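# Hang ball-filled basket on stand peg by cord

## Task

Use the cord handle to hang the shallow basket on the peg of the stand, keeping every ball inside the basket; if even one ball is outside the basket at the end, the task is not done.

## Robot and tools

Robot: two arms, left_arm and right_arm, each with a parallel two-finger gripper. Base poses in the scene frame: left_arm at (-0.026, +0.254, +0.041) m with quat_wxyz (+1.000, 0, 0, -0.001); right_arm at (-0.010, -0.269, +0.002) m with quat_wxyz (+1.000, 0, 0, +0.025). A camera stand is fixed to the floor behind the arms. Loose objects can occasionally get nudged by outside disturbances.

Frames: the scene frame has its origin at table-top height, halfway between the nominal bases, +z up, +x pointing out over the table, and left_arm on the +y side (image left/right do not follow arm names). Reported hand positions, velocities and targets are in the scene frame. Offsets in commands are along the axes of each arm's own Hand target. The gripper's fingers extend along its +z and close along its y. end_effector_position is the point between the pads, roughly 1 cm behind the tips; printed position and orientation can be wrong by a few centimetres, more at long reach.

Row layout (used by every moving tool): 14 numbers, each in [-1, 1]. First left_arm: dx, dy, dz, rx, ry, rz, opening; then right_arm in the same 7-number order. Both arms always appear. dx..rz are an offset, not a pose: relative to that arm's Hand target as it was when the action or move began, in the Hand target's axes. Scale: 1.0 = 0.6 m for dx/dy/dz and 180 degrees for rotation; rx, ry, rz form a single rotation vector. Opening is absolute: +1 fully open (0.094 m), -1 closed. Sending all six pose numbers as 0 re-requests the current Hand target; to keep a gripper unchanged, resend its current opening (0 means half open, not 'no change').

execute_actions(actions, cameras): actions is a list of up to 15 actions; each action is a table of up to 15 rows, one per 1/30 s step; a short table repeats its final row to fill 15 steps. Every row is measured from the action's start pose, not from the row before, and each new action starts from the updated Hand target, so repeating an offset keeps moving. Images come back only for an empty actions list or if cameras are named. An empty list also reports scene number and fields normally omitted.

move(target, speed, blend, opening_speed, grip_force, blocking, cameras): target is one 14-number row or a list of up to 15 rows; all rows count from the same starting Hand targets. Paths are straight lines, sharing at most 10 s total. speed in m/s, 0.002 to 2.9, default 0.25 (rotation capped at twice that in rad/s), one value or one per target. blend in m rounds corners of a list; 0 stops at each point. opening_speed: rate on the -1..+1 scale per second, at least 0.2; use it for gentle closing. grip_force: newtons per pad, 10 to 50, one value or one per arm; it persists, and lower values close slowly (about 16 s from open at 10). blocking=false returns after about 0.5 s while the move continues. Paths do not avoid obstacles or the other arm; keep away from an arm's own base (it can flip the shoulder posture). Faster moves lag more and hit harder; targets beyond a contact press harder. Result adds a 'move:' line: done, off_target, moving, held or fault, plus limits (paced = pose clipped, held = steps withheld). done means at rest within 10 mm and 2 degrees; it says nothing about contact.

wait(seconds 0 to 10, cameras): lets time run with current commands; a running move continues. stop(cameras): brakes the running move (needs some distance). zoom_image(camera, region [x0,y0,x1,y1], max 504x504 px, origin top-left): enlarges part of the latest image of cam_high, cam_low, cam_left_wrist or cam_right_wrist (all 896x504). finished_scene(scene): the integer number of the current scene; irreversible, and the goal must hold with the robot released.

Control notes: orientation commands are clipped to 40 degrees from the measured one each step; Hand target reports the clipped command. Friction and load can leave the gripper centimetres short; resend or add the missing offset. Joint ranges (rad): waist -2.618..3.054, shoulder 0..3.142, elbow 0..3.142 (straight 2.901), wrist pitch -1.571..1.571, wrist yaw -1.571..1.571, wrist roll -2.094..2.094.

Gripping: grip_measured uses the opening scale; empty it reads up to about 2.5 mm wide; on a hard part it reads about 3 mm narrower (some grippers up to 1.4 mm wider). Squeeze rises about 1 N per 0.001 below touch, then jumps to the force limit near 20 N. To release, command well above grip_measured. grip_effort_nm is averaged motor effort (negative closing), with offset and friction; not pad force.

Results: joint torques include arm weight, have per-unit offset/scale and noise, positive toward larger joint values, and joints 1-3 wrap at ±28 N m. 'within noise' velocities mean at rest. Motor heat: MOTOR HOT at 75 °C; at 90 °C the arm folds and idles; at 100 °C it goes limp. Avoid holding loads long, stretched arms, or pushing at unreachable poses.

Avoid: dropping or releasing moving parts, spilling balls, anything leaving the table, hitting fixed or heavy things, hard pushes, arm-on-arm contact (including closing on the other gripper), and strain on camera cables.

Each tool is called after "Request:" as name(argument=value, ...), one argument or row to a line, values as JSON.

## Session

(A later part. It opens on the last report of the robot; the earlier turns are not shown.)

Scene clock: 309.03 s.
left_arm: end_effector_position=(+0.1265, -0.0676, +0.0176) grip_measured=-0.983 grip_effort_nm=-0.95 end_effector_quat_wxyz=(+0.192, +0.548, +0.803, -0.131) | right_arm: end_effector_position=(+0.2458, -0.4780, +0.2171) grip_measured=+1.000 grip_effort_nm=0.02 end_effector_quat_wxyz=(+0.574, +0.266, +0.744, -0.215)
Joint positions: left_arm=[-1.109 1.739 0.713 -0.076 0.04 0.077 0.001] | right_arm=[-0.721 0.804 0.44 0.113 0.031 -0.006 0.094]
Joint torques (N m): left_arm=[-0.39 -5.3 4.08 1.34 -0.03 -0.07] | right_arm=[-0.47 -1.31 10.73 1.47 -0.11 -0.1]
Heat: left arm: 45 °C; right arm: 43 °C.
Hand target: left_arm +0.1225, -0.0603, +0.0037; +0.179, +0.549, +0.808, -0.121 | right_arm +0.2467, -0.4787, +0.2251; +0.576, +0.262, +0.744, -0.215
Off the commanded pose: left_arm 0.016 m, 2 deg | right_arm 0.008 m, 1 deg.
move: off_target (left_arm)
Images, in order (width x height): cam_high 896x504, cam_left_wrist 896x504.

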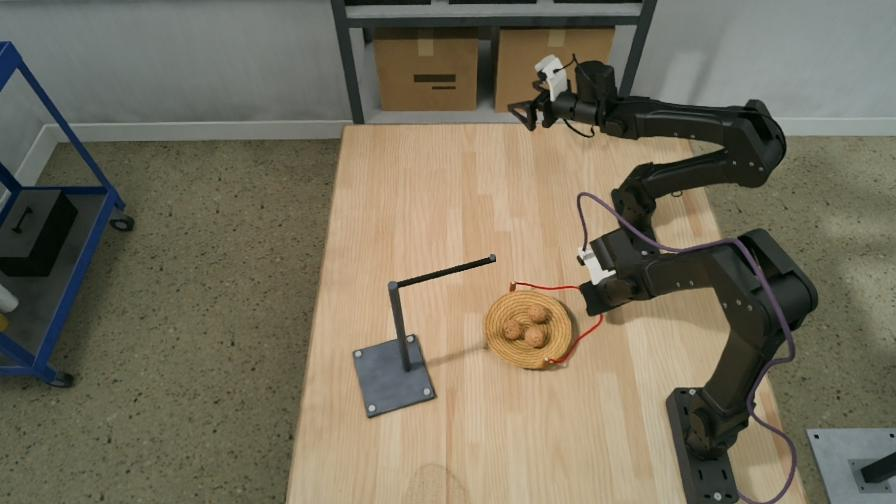

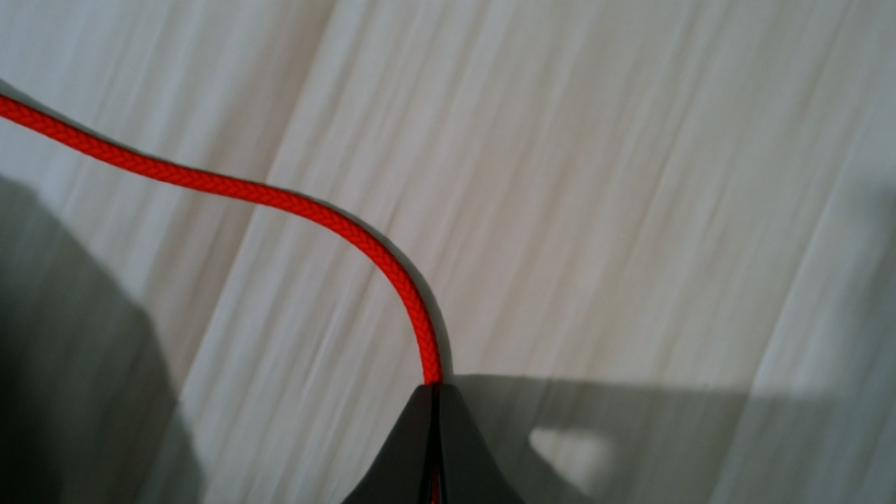

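Request:
move(
  target=[
    [0,0,0.01,0,0,0,0.0,0,0,0,0,0,0,1],
    [0,0,-0.065,0,0,0,0,0,0,0,0,0,0,1],
    [0.02,0,-0.068,0,0,0,0,0,0,0,0,0,0,1],
  ],
  speed=0.08,
  opening_speed=1,
  cameras=["cam_high","cam_left_wrist"],
)

Scene clock: 317.80 s.
left_arm: end_effector_position=(+0.1095, -0.0373, +0.0316) grip_measured=-0.002 grip_effort_nm=0.10 end_effector_quat_wxyz=(+0.171, +0.553, +0.807, -0.121) | right_arm: end_effector_position=(+0.2458, -0.4780, +0.2171) grip_measured=+1.000 grip_effort_nm=0.02 end_effector_quat_wxyz=(+0.574, +0.266, +0.744, -0.215)
Joint positions: left_arm=[-1.114 1.594 0.651 -0.207 0.041 0.077 0.047] | right_arm=[-0.721 0.804 0.44 0.113 0.031 -0.006 0.094]
Joint torques (N m): left_arm=[0.68 -9.18 4.82 1.1 0 0.01] | right_arm=[-0.5 -1.33 10.73 1.47 -0.11 -0.09]
Heat: left arm: 45 °C; right arm: 43 °C.
Hand target: left_arm +0.1121, -0.0342, +0.0357; +0.179, +0.548, +0.808, -0.121 | right_arm +0.2467, -0.4787, +0.2251; +0.576, +0.262, +0.744, -0.215
Off the commanded pose: left_arm 0.006 m, 1 deg | right_arm 0.008 m, 1 deg.
move: done
Images, in order (width x height): cam_high 896x504, cam_left_wrist 896x504.

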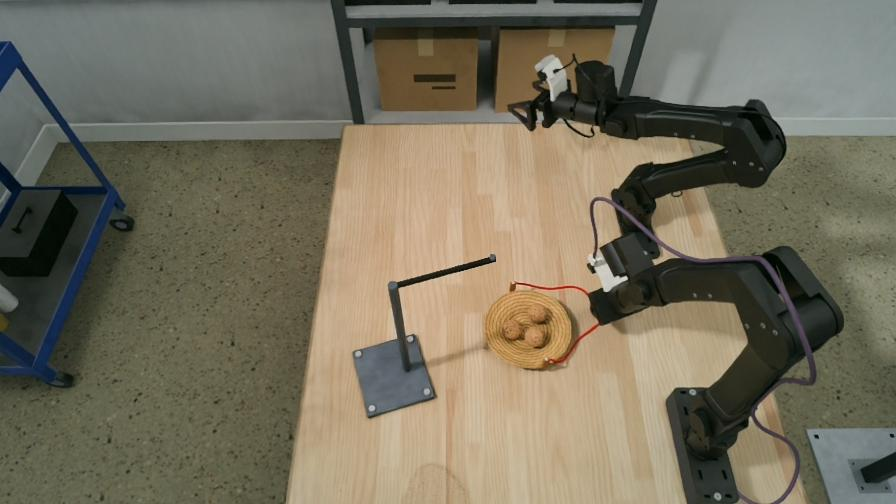

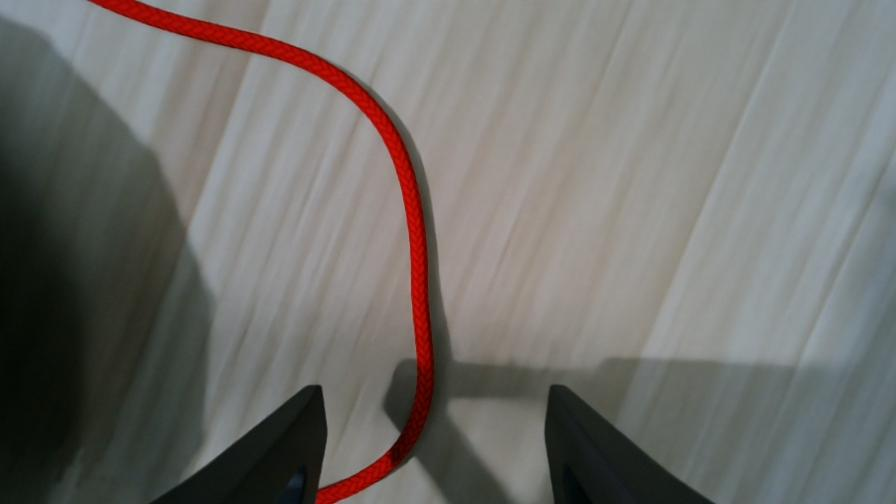

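Request:
move(
  target=[
    [-0.0167,0.0,0.07,0,0,0,0.0,0,0,0,0,0,0,1],
    [-0.0167,0,0.07,0,0,0,-1,0,0,0,0,0,0,1],
  ],
  speed=0.05,
  opening_speed=0.8,
  cameras=["cam_high","cam_left_wrist"],
)

Scene clock: 327.93 s.
left_arm: end_effector_position=(+0.1279, -0.0671, +0.0168) grip_measured=-0.980 grip_effort_nm=-0.93 end_effector_quat_wxyz=(+0.207, +0.547, +0.801, -0.131) | right_arm: end_effector_position=(+0.2458, -0.4780, +0.2171) grip_measured=+1.000 grip_effort_nm=0.02 end_effector_quat_wxyz=(+0.574, +0.266, +0.744, -0.215)
Joint positions: left_arm=[-1.114 1.733 0.683 -0.027 0.021 0.077 0.001] | right_arm=[-0.721 0.804 0.44 0.113 0.031 -0.006 0.094]
Joint torques (N m): left_arm=[0.03 -4.41 5.68 0.94 0.13 -0.07] | right_arm=[-0.49 -1.36 10.74 1.47 -0.11 -0.11]
Heat: left arm: 44 °C; right arm: 43 °C.
Hand target: left_arm +0.1221, -0.0591, +0.0018; +0.179, +0.548, +0.808, -0.121 | right_arm +0.2467, -0.4787, +0.2251; +0.576, +0.262, +0.744, -0.215
Off the commanded pose: left_arm 0.018 m, 3 deg | right_arm 0.008 m, 1 deg.
move: off_target (left_arm); target 2's new opening was sent with left_arm's hand 0.015 m and 2 deg from that target
Images, in order (width x height): cam_high 896x504, cam_left_wrist 896x504.

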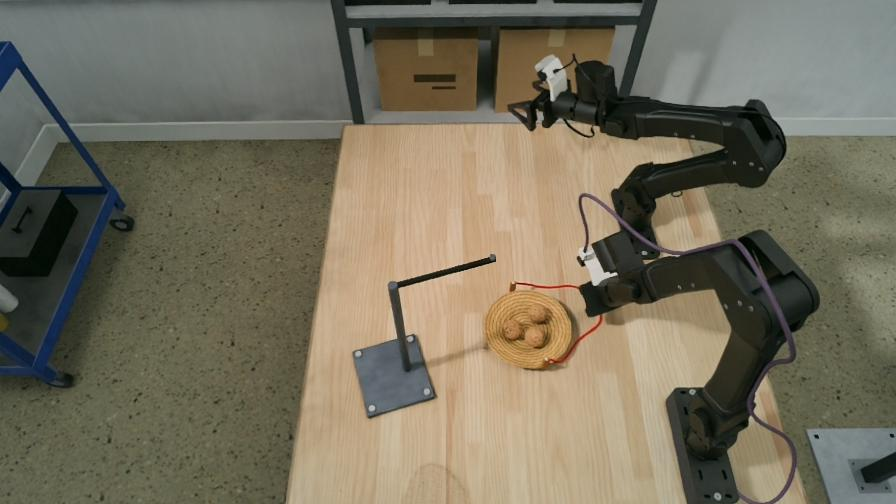

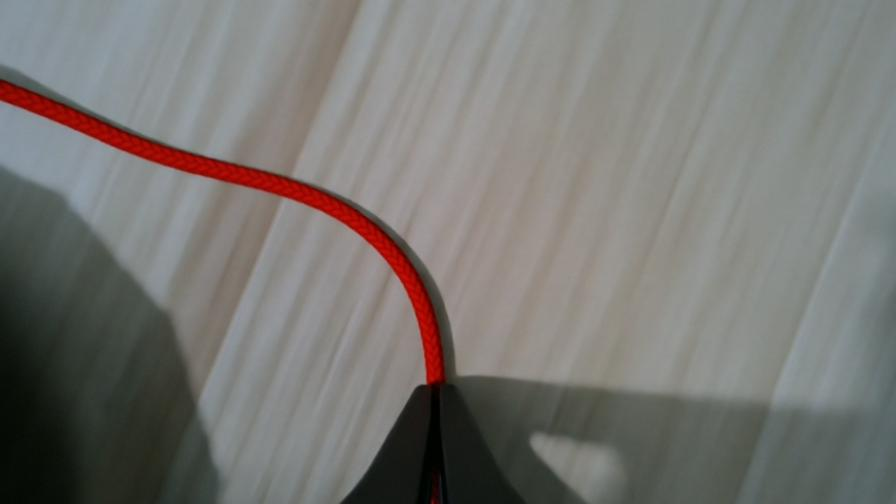

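Request:
move(
  target=[
    [0,0,0,0,0,0,0.0,0,0,0,0,0,0,1],
    [0,0,-0.05,0,0,0,0,0,0,0,0,0,0,1],
    [0.035,0.0,-0.05,0,0,0,0.0,0,0,0,0,0,0,1],
    [0.035,0,-0.008,0,0,0,0,0,0,0,0,0,0,1],
    [0.035,0,-0.009,0,0,0,-1,0,0,0,0,0,0,1],
  ],
  speed=0.06,
  opening_speed=0.8,
  cameras=["cam_high","cam_left_wrist"],
)

Scene clock: 341.57 s.
left_arm: end_effector_position=(+0.1220, -0.0537, +0.0167) grip_measured=-0.974 grip_effort_nm=-0.96 end_effector_quat_wxyz=(+0.214, +0.545, +0.799, -0.135) | right_arm: end_effector_position=(+0.2458, -0.4780, +0.2171) grip_measured=+1.000 grip_effort_nm=0.02 end_effector_quat_wxyz=(+0.574, +0.266, +0.744, -0.215)
Joint positions: left_arm=[-1.112 1.68 0.607 0.012 0.023 0.077 0.001] | right_arm=[-0.721 0.804 0.44 0.113 0.031 -0.006 0.094]
Joint velocities: left_arm=[0.002 0.002 -0.002 -0.007 -0.022 -0.095 -0.004] | right_arm=[within noise]
Joint torques (N m): left_arm=[0.32 -3.92 4.38 0.95 0.15 -0.02] | right_arm=[-0.46 -1.28 10.76 1.46 -0.11 -0.11]
Heat: left arm: 44 °C; right arm: 43 °C.
Hand target: left_arm +0.1141, -0.0394, -0.0022; +0.179, +0.549, +0.808, -0.121 | right_arm +0.2467, -0.4787, +0.2251; +0.576, +0.262, +0.744, -0.215
Off the commanded pose: left_arm 0.025 m, 4 deg | right_arm 0.008 m, 1 deg.
move: off_target (left_arm); target 5's new opening was sent with left_arm's hand 0.022 m and 3 deg from that target
Images, in order (width x height): cam_high 896x504, cam_left_wrist 896x504.

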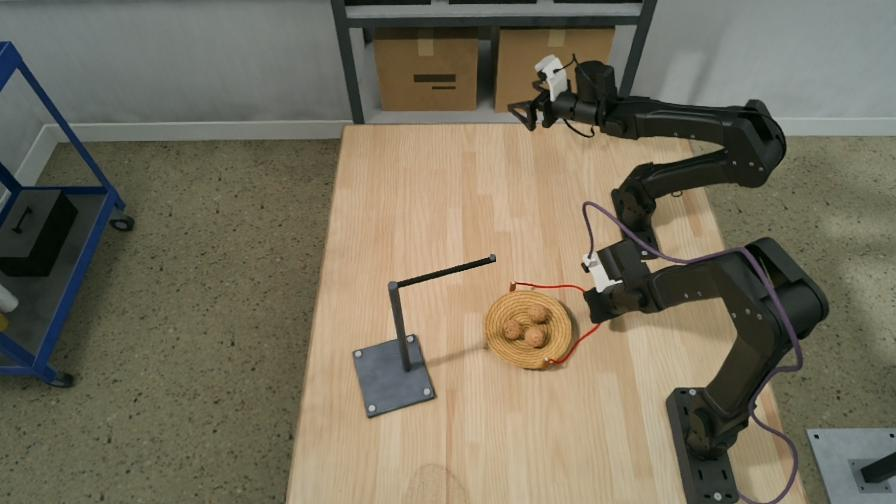

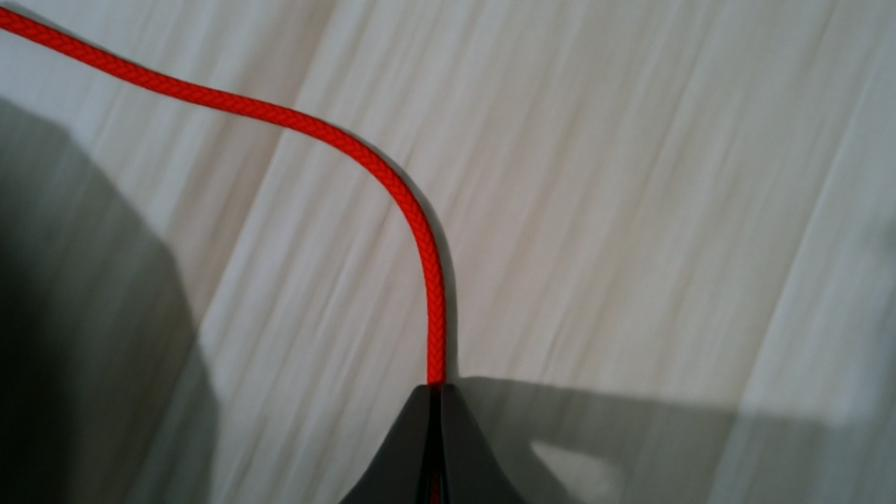

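Request:
move(
  target=[
    [-0.049,-0.001,-0.055,0,0,0,-1,0,0,0,0,0,0,1],
    [-0.158,0.1235,-0.262,0,0,0,-1,0,0,0,0,0,0,1],
    [-0.2235,0.262,-0.3825,0,0,0,-1,0,0,0,0,0,0,1],
  ],
  speed=[0.06,0.12,0.08],
  blend=[0.01,0.03,0],
  cameras=["cam_high","cam_low","cam_left_wrist"],
)

Request:
zoom_image(
  camera="cam_low",
  region=[360, 100, 560, 290],
)

Scene clock: 353.40 s.
left_arm: end_effector_position=(+0.2683, -0.0027, +0.2644) grip_measured=-0.980 grip_effort_nm=-1.05 end_effector_quat_wxyz=(+0.190, +0.545, +0.808, -0.116) | right_arm: end_effector_position=(+0.2458, -0.4780, +0.2171) grip_measured=+1.000 grip_effort_nm=0.02 end_effector_quat_wxyz=(+0.574, +0.266, +0.744, -0.215)
Joint positions: left_arm=[-0.617 1.689 1.732 -1.218 0.218 0.524 0.001] | right_arm=[-0.721 0.804 0.44 0.113 0.031 -0.006 0.094]
Joint torques (N m): left_arm=[0.34 -6.57 9.31 0.76 0.29 0.11] | right_arm=[-0.49 -1.32 10.73 1.46 -0.1 -0.1]
Heat: left arm: 45 °C; right arm: 43 °C.
Hand target: left_arm +0.2690, -0.0042, +0.2627; +0.179, +0.548, +0.808, -0.121 | right_arm +0.2467, -0.4787, +0.2251; +0.576, +0.262, +0.744, -0.215
Off the commanded pose: left_arm 0.003 m, 1 deg | right_arm 0.008 m, 1 deg.
move: done
Images, in order (width x height): cam_high 896x504, cam_low 896x504, cam_left_wrist 896x504.

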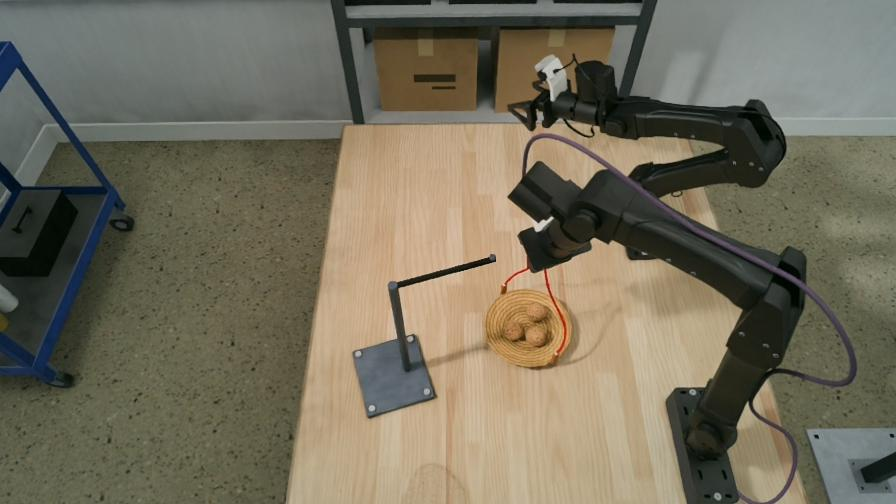

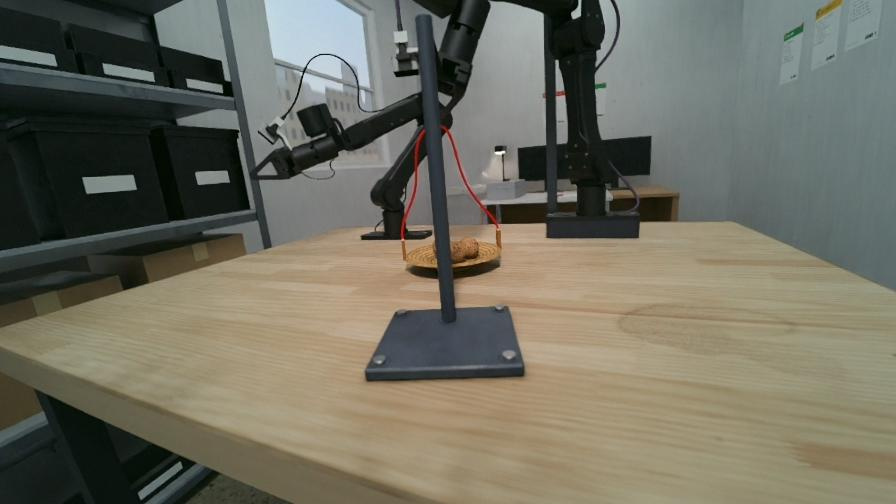

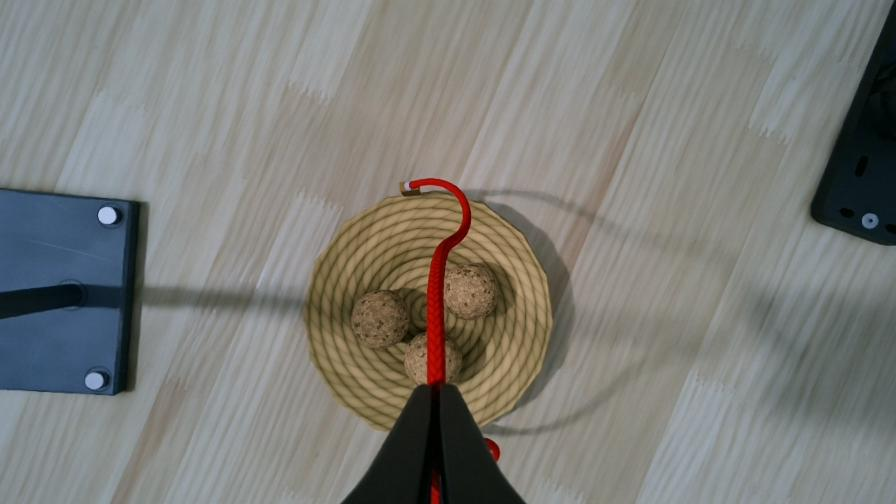

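Scaled by 2.520 from the camera's 896x504 image, which has a finer 1280x720 frame.

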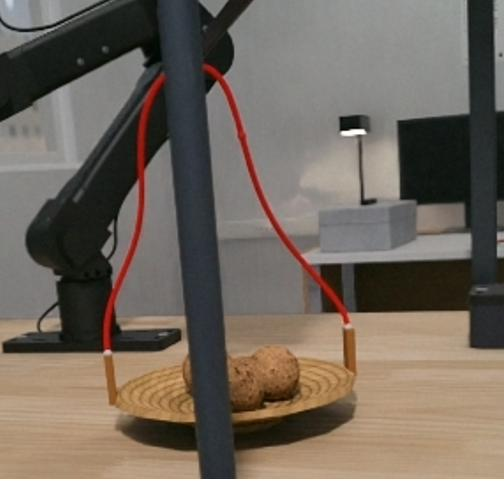

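Request:
move(
  target=[
    [0.023,0.0067,-0.033,0,0,0,-1,0,0,0,0,0,0,1],
    [-0.0015,0.0067,-0.086,0,0,0,-1,0,0,0,0,0,0,1],
  ],
  speed=[0.06,0.03],
  cameras=["cam_high","cam_low","cam_left_wrist"],
)

Request:
zoom_image(
  camera="cam_low",
  region=[360, 100, 560, 290],
)

Scene clock: 368.83 s.
left_arm: end_effector_position=(+0.2619, +0.0193, +0.3074) grip_measured=-0.981 grip_effort_nm=-1.05 end_effector_quat_wxyz=(+0.179, +0.546, +0.810, -0.115) | right_arm: end_effector_position=(+0.2458, -0.4780, +0.2171) grip_measured=+1.000 grip_effort_nm=0.02 end_effector_quat_wxyz=(+0.574, +0.266, +0.744, -0.215)
Joint positions: left_arm=[-0.571 1.714 1.953 -1.447 0.234 0.57 0.001] | right_arm=[-0.721 0.804 0.44 0.113 0.031 -0.006 0.094]
Joint torques (N m): left_arm=[0.46 -6.61 9.29 0.86 0.3 0.09] | right_arm=[-0.42 -1.32 10.73 1.45 -0.1 -0.1]
Heat: left arm: 45 °C; right arm: 43 °C.
Hand target: left_arm +0.2650, +0.0166, +0.3100; +0.180, +0.549, +0.808, -0.121 | right_arm +0.2467, -0.4787, +0.2251; +0.576, +0.262, +0.744, -0.215
Off the commanded pose: left_arm 0.005 m, 1 deg | right_arm 0.008 m, 1 deg.
move: done
Images, in order (width x height): cam_high 896x504, cam_low 896x504, cam_left_wrist 896x504.

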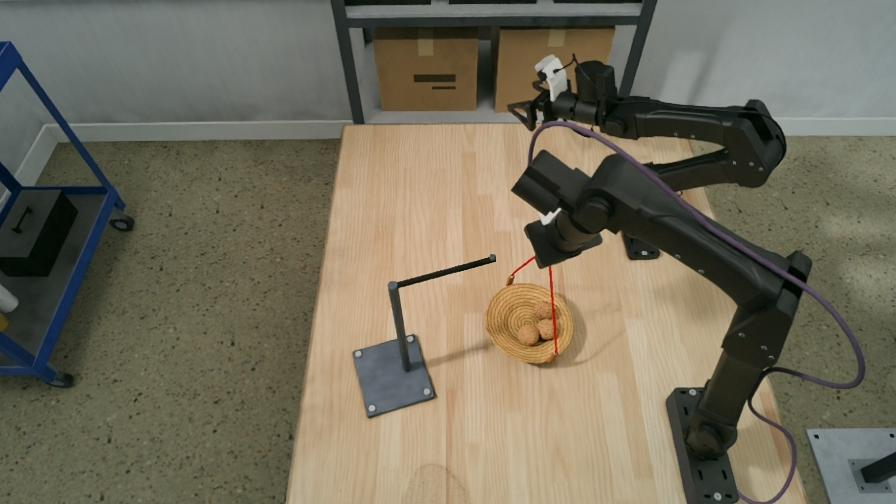

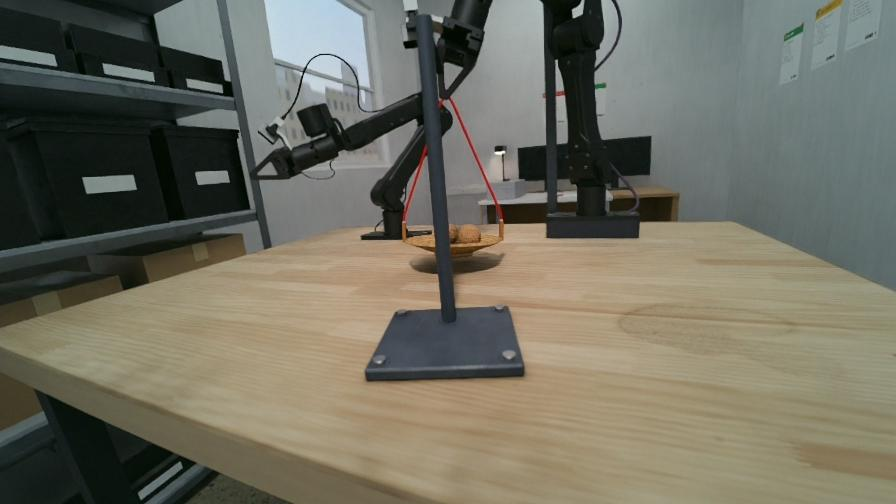

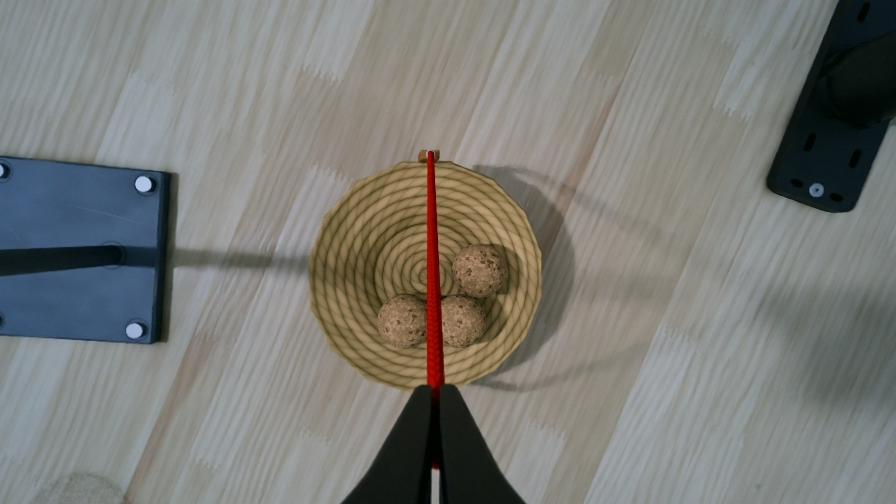

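Scaled by 2.520 from the camera's 896x504 image, which has a finer 1280x720 frame.

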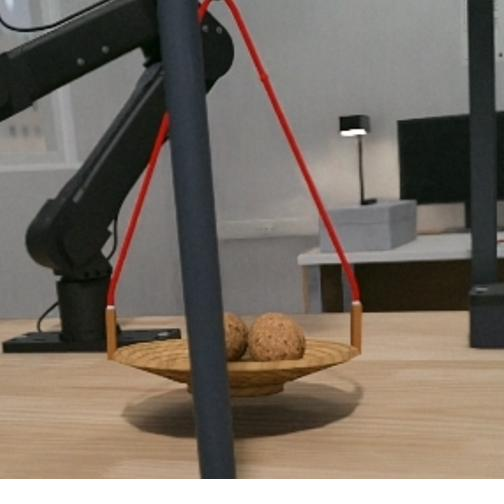

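Request:
move(
  target=[
    [-0.0423,0,-0.091,0,0,0,-1,0,0,0,0,0,0,1],
    [-0.0717,0.068,-0.077,0,0,0,-1,0,0,0,0,0,0,1],
  ],
  speed=[0.06,0.05],
  blend=[0.02,0],
  cameras=["cam_high","cam_low","cam_left_wrist"],
)

Request:
zoom_image(
  camera="cam_low",
  region=[360, 0, 560, 290],
)

Request:
zoom_image(
  camera="cam_high",
  region=[370, 200, 620, 380],
)

Scene clock: 411.00 s.
left_arm: end_effector_position=(+0.3069, +0.0169, +0.3667) grip_measured=-0.981 grip_effort_nm=-1.05 end_effector_quat_wxyz=(+0.256, +0.527, +0.802, -0.114) | right_arm: end_effector_position=(+0.2458, -0.4780, +0.2171) grip_measured=+1.000 grip_effort_nm=0.02 end_effector_quat_wxyz=(+0.574, +0.266, +0.744, -0.215)
Joint positions: left_arm=[-0.506 1.871 2.363 -1.55 0.257 0.587 0.001] | right_arm=[-0.721 0.804 0.44 0.113 0.031 -0.006 0.094]
Joint torques (N m): left_arm=[0.46 -7.66 8.55 1.17 0.39 0.09] | right_arm=[-0.5 -1.33 10.7 1.46 -0.11 -0.1]
Heat: left arm: 49 °C; right arm: 44 °C.
Hand target: left_arm +0.3099, +0.0135, +0.3700; +0.179, +0.548, +0.808, -0.121 | right_arm +0.2467, -0.4787, +0.2251; +0.576, +0.262, +0.744, -0.215
Off the commanded pose: left_arm 0.006 m, 9 deg | right_arm 0.008 m, 1 deg.
joint sent to its limit (left arm) — joint 4 (wrist pitch), lower limit. The joint targets are off in orientation, not in position.
move: off_target (left_arm)
Images, in order (width x height): cam_high 896x504, cam_low 896x504, cam_left_wrist 896x504.

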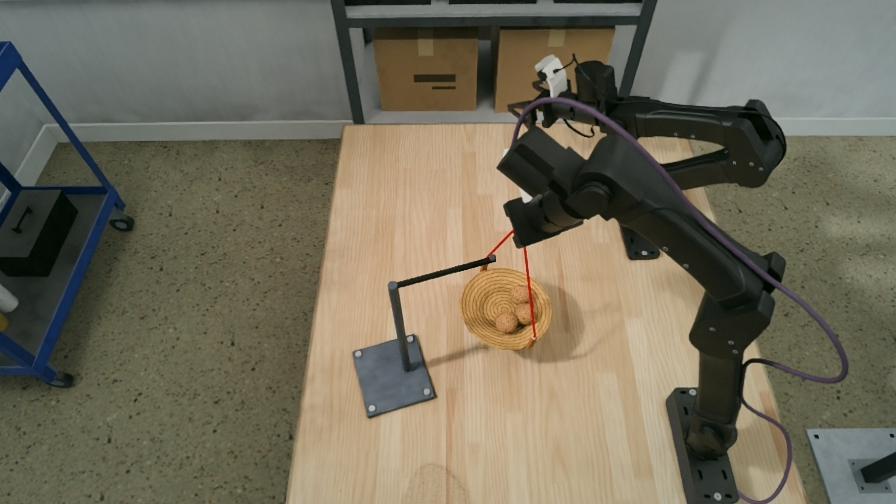

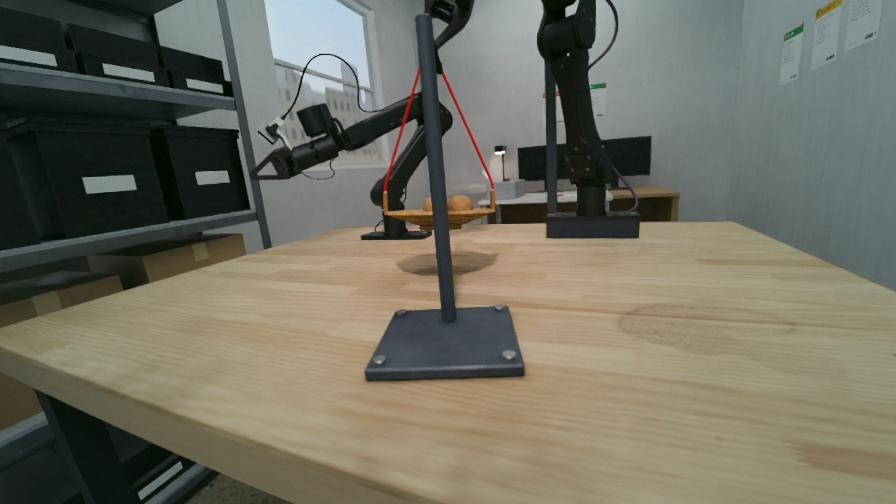

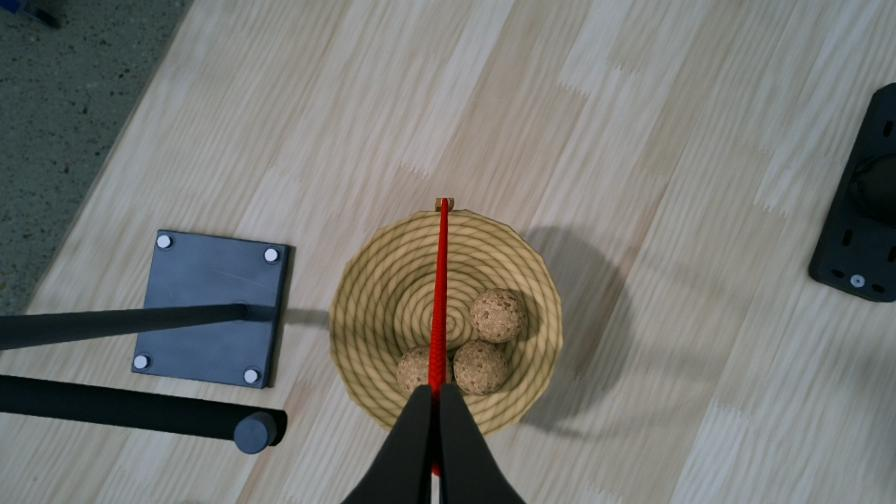

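Scaled by 1.738 from the camera's 896x504 image, which has a finer 1280x720 frame.

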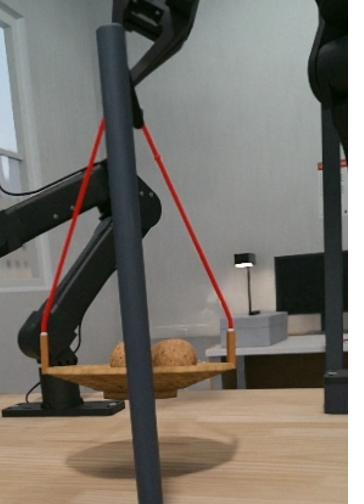

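Scaled by 2.016 from the camera's 896x504 image, which has a finer 1280x720 frame.

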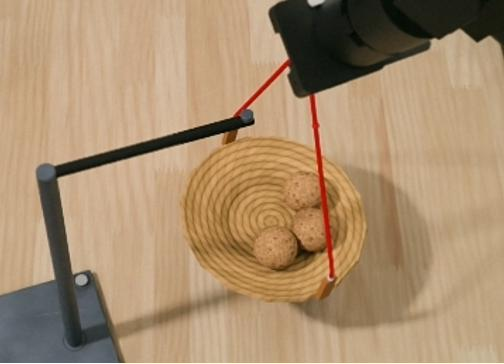

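Request:
move(
  target=[-0.004,0.0415,-0.031,0,-0.0833,0,-1,0,0,0,0,0,0,1],
  speed=0.05,
  cameras=["cam_high","cam_low","cam_left_wrist"],
)

Request:
zoom_image(
  camera="cam_low",
  region=[360, 0, 560, 290],
)

Request:
zoom_image(
  camera="cam_high",
  region=[370, 200, 620, 380],
)

Scene clock: 468.93 s.
left_arm: end_effector_position=(+0.3282, +0.0319, +0.3854) grip_measured=-0.981 grip_effort_nm=-1.05 end_effector_quat_wxyz=(+0.293, +0.520, +0.782, -0.179) | right_arm: end_effector_position=(+0.2458, -0.4780, +0.2171) grip_measured=+1.000 grip_effort_nm=0.02 end_effector_quat_wxyz=(+0.574, +0.266, +0.744, -0.215)
Joint positions: left_arm=[-0.365 1.91 2.436 -1.551 0.465 0.673 0.001] | right_arm=[-0.721 0.804 0.44 0.113 0.031 -0.006 0.094]
Joint torques (N m): left_arm=[0.46 -7.73 8.24 1.2 0.53 0.1] | right_arm=[-0.5 -1.32 10.73 1.46 -0.11 -0.11]
Heat: left arm: 49 °C; right arm: 44 °C.
Hand target: left_arm +0.3310, +0.0281, +0.3879; +0.283, +0.528, +0.777, -0.191 | right_arm +0.2467, -0.4787, +0.2251; +0.576, +0.262, +0.744, -0.215
Off the commanded pose: left_arm 0.005 m, 2 deg | right_arm 0.008 m, 1 deg.
joint sent to its limit (left arm) — joint 4 (wrist pitch), lower limit. The joint targets still meet the commanded pose.
move: done
Images, in order (width x height): cam_high 896x504, cam_low 896x504, cam_left_wrist 896x504.

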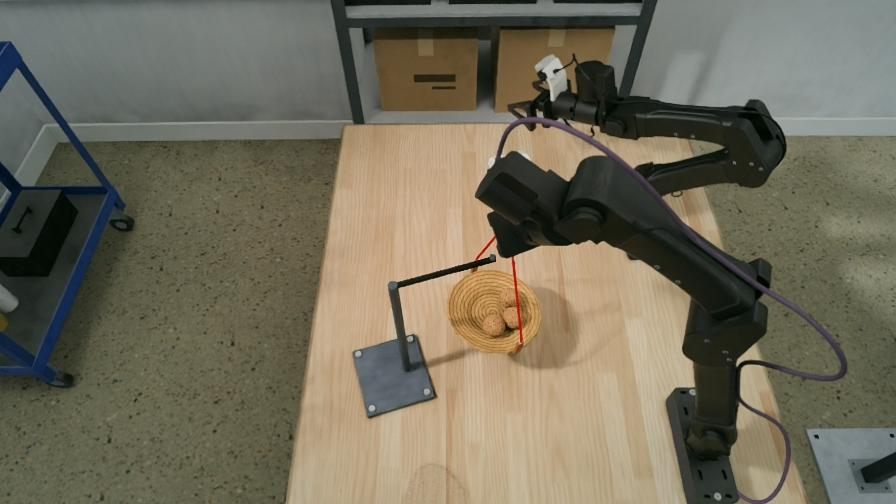

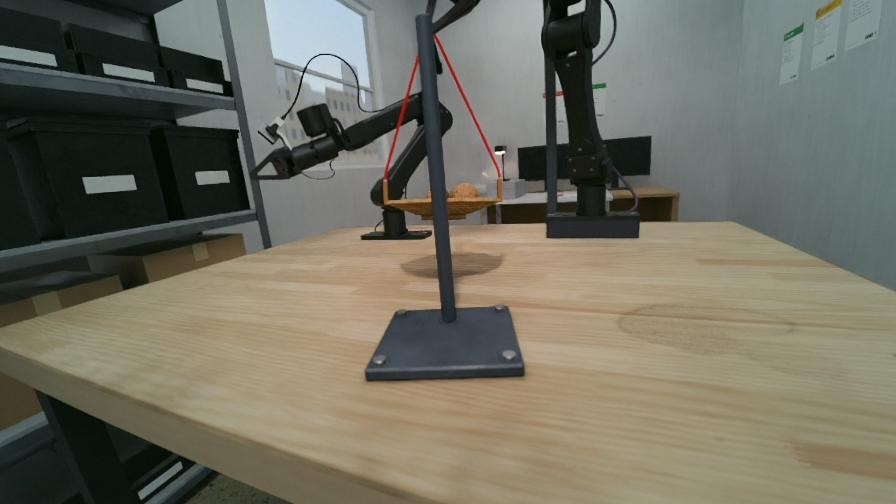

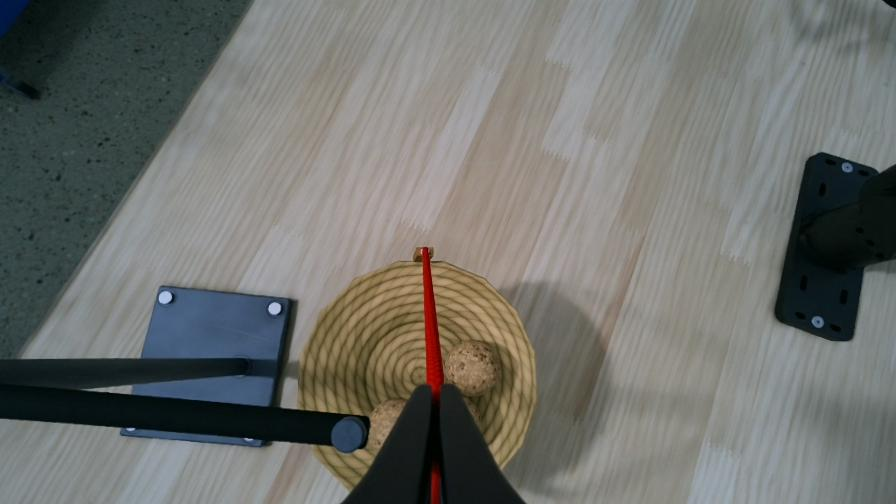

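Scaled by 1.738 from the camera's 896x504 image, which has a finer 1280x720 frame.

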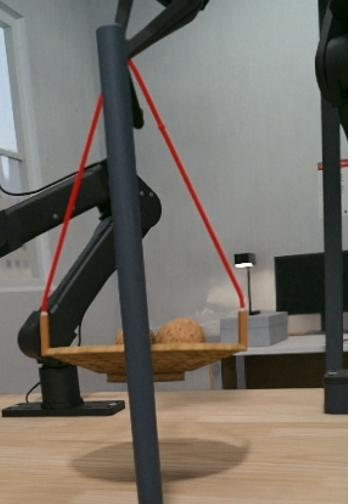

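Scaled by 2.016 from the camera's 896x504 image, which has a finer 1280x720 frame.

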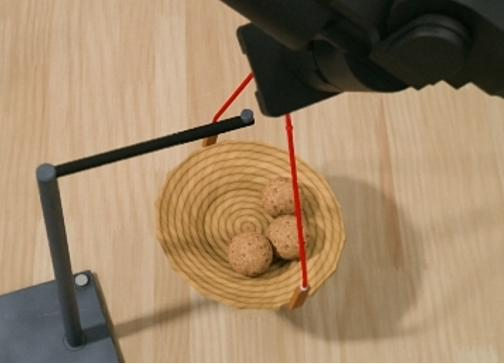

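Request:
move(
  target=[
    [0.001,0.02,0,0,-0.01,0,-1,0,0,0,0,0,0,1],
    [0.0051,0.133,-0.0038,0,-0.044,0,-1,0,0,0,0,0,0,1],
  ],
  speed=0.04,
  blend=[0.01,0],
  cameras=["cam_high","cam_low","cam_left_wrist"],
)

Request:
zoom_image(
  camera="cam_low",
  region=[360, 0, 560, 290],
)

Request:
zoom_image(
  camera="cam_high",
  region=[370, 200, 620, 380],
)

Scene clock: 503.07 s.
left_arm: end_effector_position=(+0.4009, +0.0643, +0.3870) grip_measured=-0.981 grip_effort_nm=-1.05 end_effector_quat_wxyz=(+0.352, +0.501, +0.762, -0.212) | right_arm: end_effector_position=(+0.2458, -0.4780, +0.2171) grip_measured=+1.000 grip_effort_nm=0.02 end_effector_quat_wxyz=(+0.574, +0.266, +0.744, -0.215)
Joint positions: left_arm=[-0.182 2.135 2.703 -1.551 0.649 0.777 0.001] | right_arm=[-0.721 0.804 0.44 0.113 0.031 -0.006 0.094]
Joint torques (N m): left_arm=[0.4 -9.55 7.97 1.24 0.66 0.09] | right_arm=[-0.46 -1.31 10.74 1.46 -0.11 -0.1]
Heat: left arm: 48 °C; right arm: 44 °C.
Hand target: left_arm +0.4037, +0.0609, +0.3878; +0.336, +0.514, +0.756, -0.228 | right_arm +0.2467, -0.4787, +0.2251; +0.576, +0.262, +0.744, -0.215
Off the commanded pose: left_arm 0.004 m, 3 deg | right_arm 0.008 m, 1 deg.
joint sent to its limit (left arm) — joint 4 (wrist pitch), lower limit. The joint targets are off in orientation, not in position.
move: off_target (left_arm); blend cut to 0.0061 m at target 1
Images, in order (width x height): cam_high 896x504, cam_low 896x504, cam_left_wrist 896x504.

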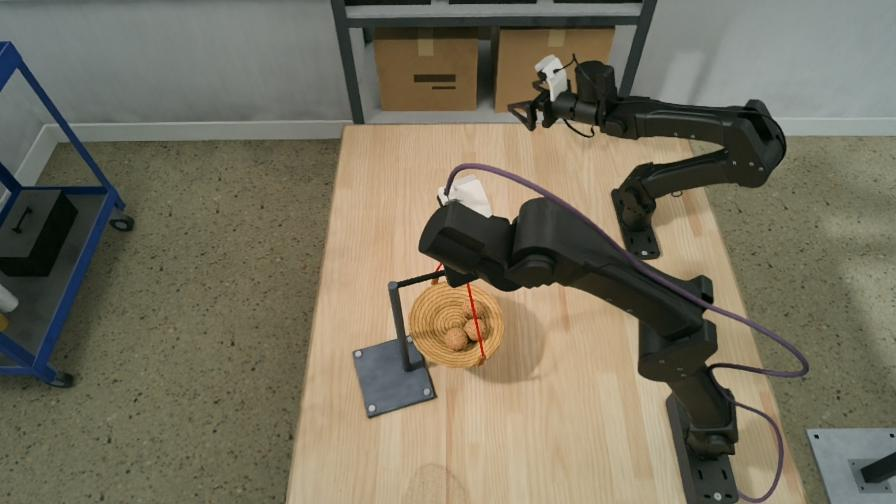

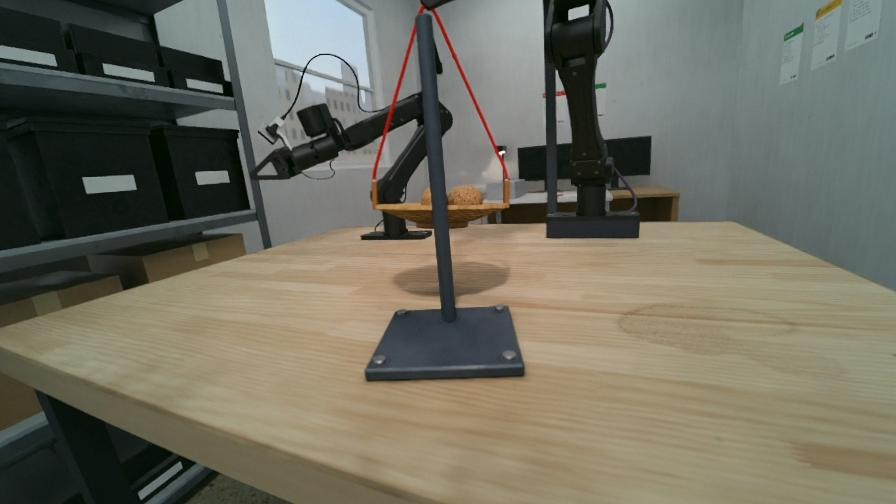

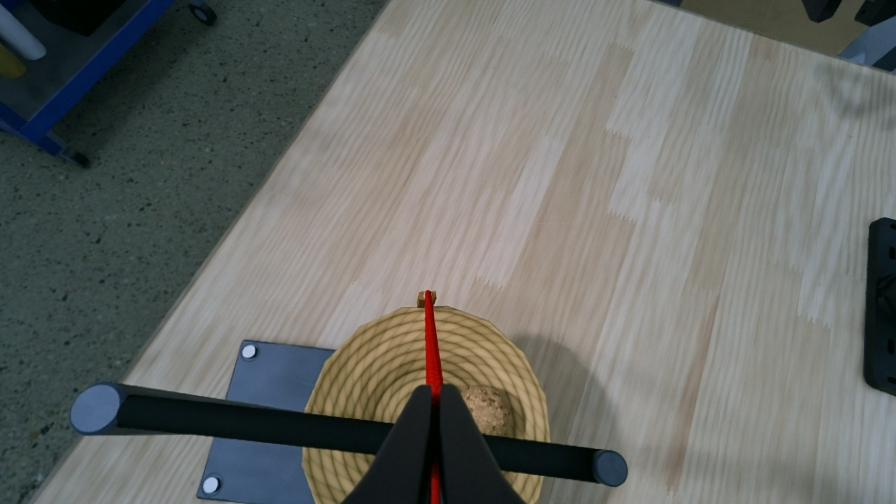

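Scaled by 1.738 from the camera's 896x504 image, which has a finer 1280x720 frame.

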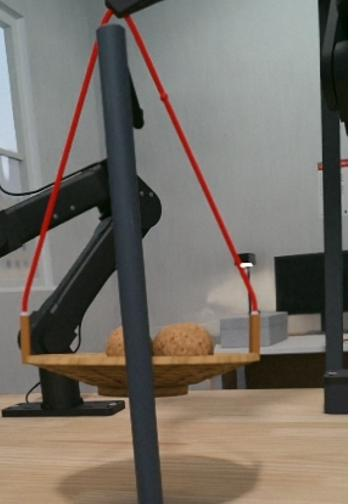

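Scaled by 2.016 from the camera's 896x504 image, which has a finer 1280x720 frame.

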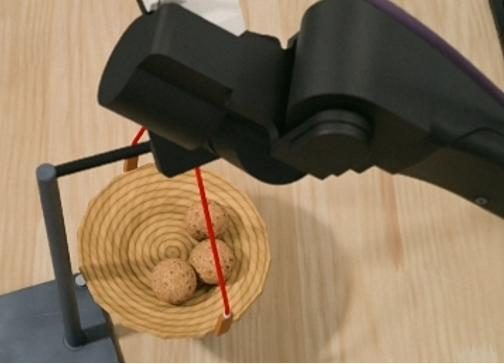

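Request:
move(
  target=[
    [0.0137,-0.006,-0.0152,0,-0.02,0,-1,0,0,0,0,0,0,1],
    [0.0508,-0.006,0.0183,0,-0.02,0,-1,0,0,0,0,0,0,1],
  ],
  speed=0.04,
  cameras=["cam_high","cam_low","cam_left_wrist"],
)

Request:
zoom_image(
  camera="cam_low",
  region=[380, 0, 500, 140],
)

Request:
zoom_image(
  camera="cam_left_wrist",
  region=[300, 280, 600, 504],
)

Scene clock: 528.77 s.
left_arm: end_effector_position=(+0.4016, +0.0721, +0.3366) grip_measured=-0.981 grip_effort_nm=-1.04 end_effector_quat_wxyz=(+0.331, +0.503, +0.761, -0.242) | right_arm: end_effector_position=(+0.2458, -0.4780, +0.2171) grip_measured=+1.000 grip_effort_nm=0.02 end_effector_quat_wxyz=(+0.574, +0.266, +0.744, -0.215)
Joint positions: left_arm=[-0.144 1.99 2.235 -1.318 0.715 0.833 0.001] | right_arm=[-0.721 0.804 0.44 0.113 0.031 -0.006 0.094]
Joint torques (N m): left_arm=[0.46 -16.17 5.6 1.42 0.67 -0.01] | right_arm=[-0.47 -1.33 10.76 1.47 -0.1 -0.11]
Heat: left arm: 47 °C; right arm: 44 °C.
Hand target: left_arm +0.3959, +0.0711, +0.3579; +0.360, +0.506, +0.745, -0.243 | right_arm +0.2467, -0.4787, +0.2251; +0.576, +0.262, +0.744, -0.215
Off the commanded pose: left_arm 0.022 m, 4 deg | right_arm 0.008 m, 1 deg.
move: off_target (left_arm)
Images, in order (width x height): cam_high 896x504, cam_low 896x504, cam_left_wrist 896x504.

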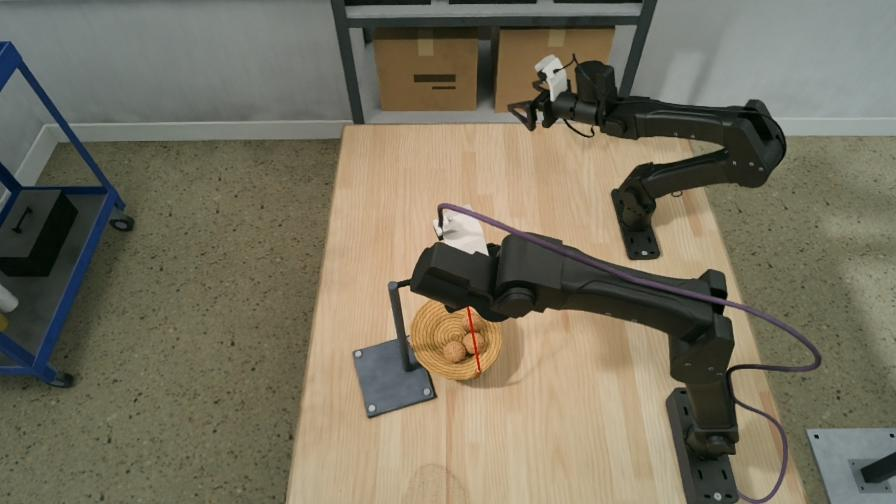

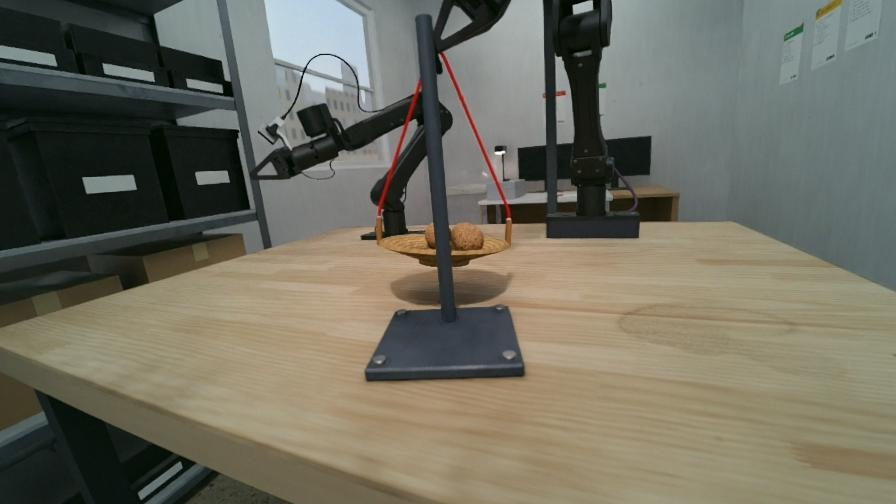

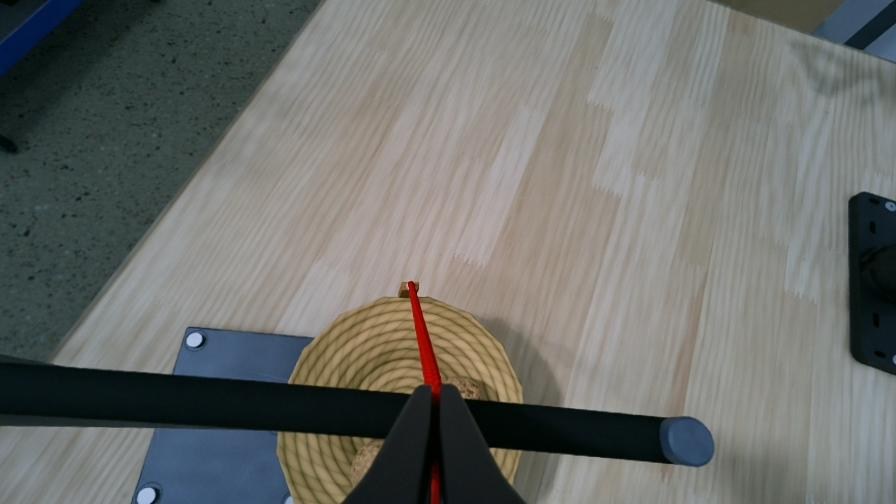

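Scaled by 3.600 from the camera's 896x504 image, which has a finer 1280x720 frame.

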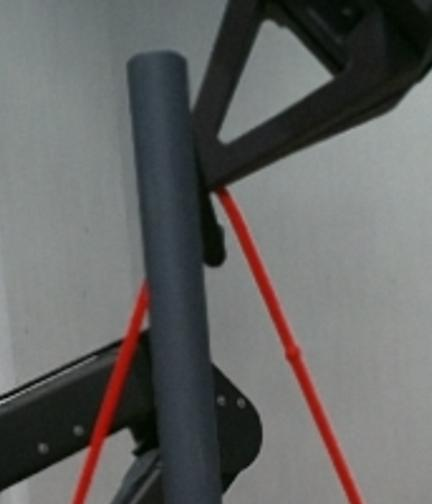

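Scaled by 1.680 from the camera's 896x504 image, which has a finer 1280x720 frame.

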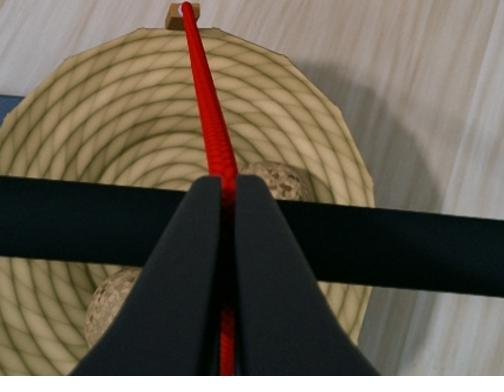

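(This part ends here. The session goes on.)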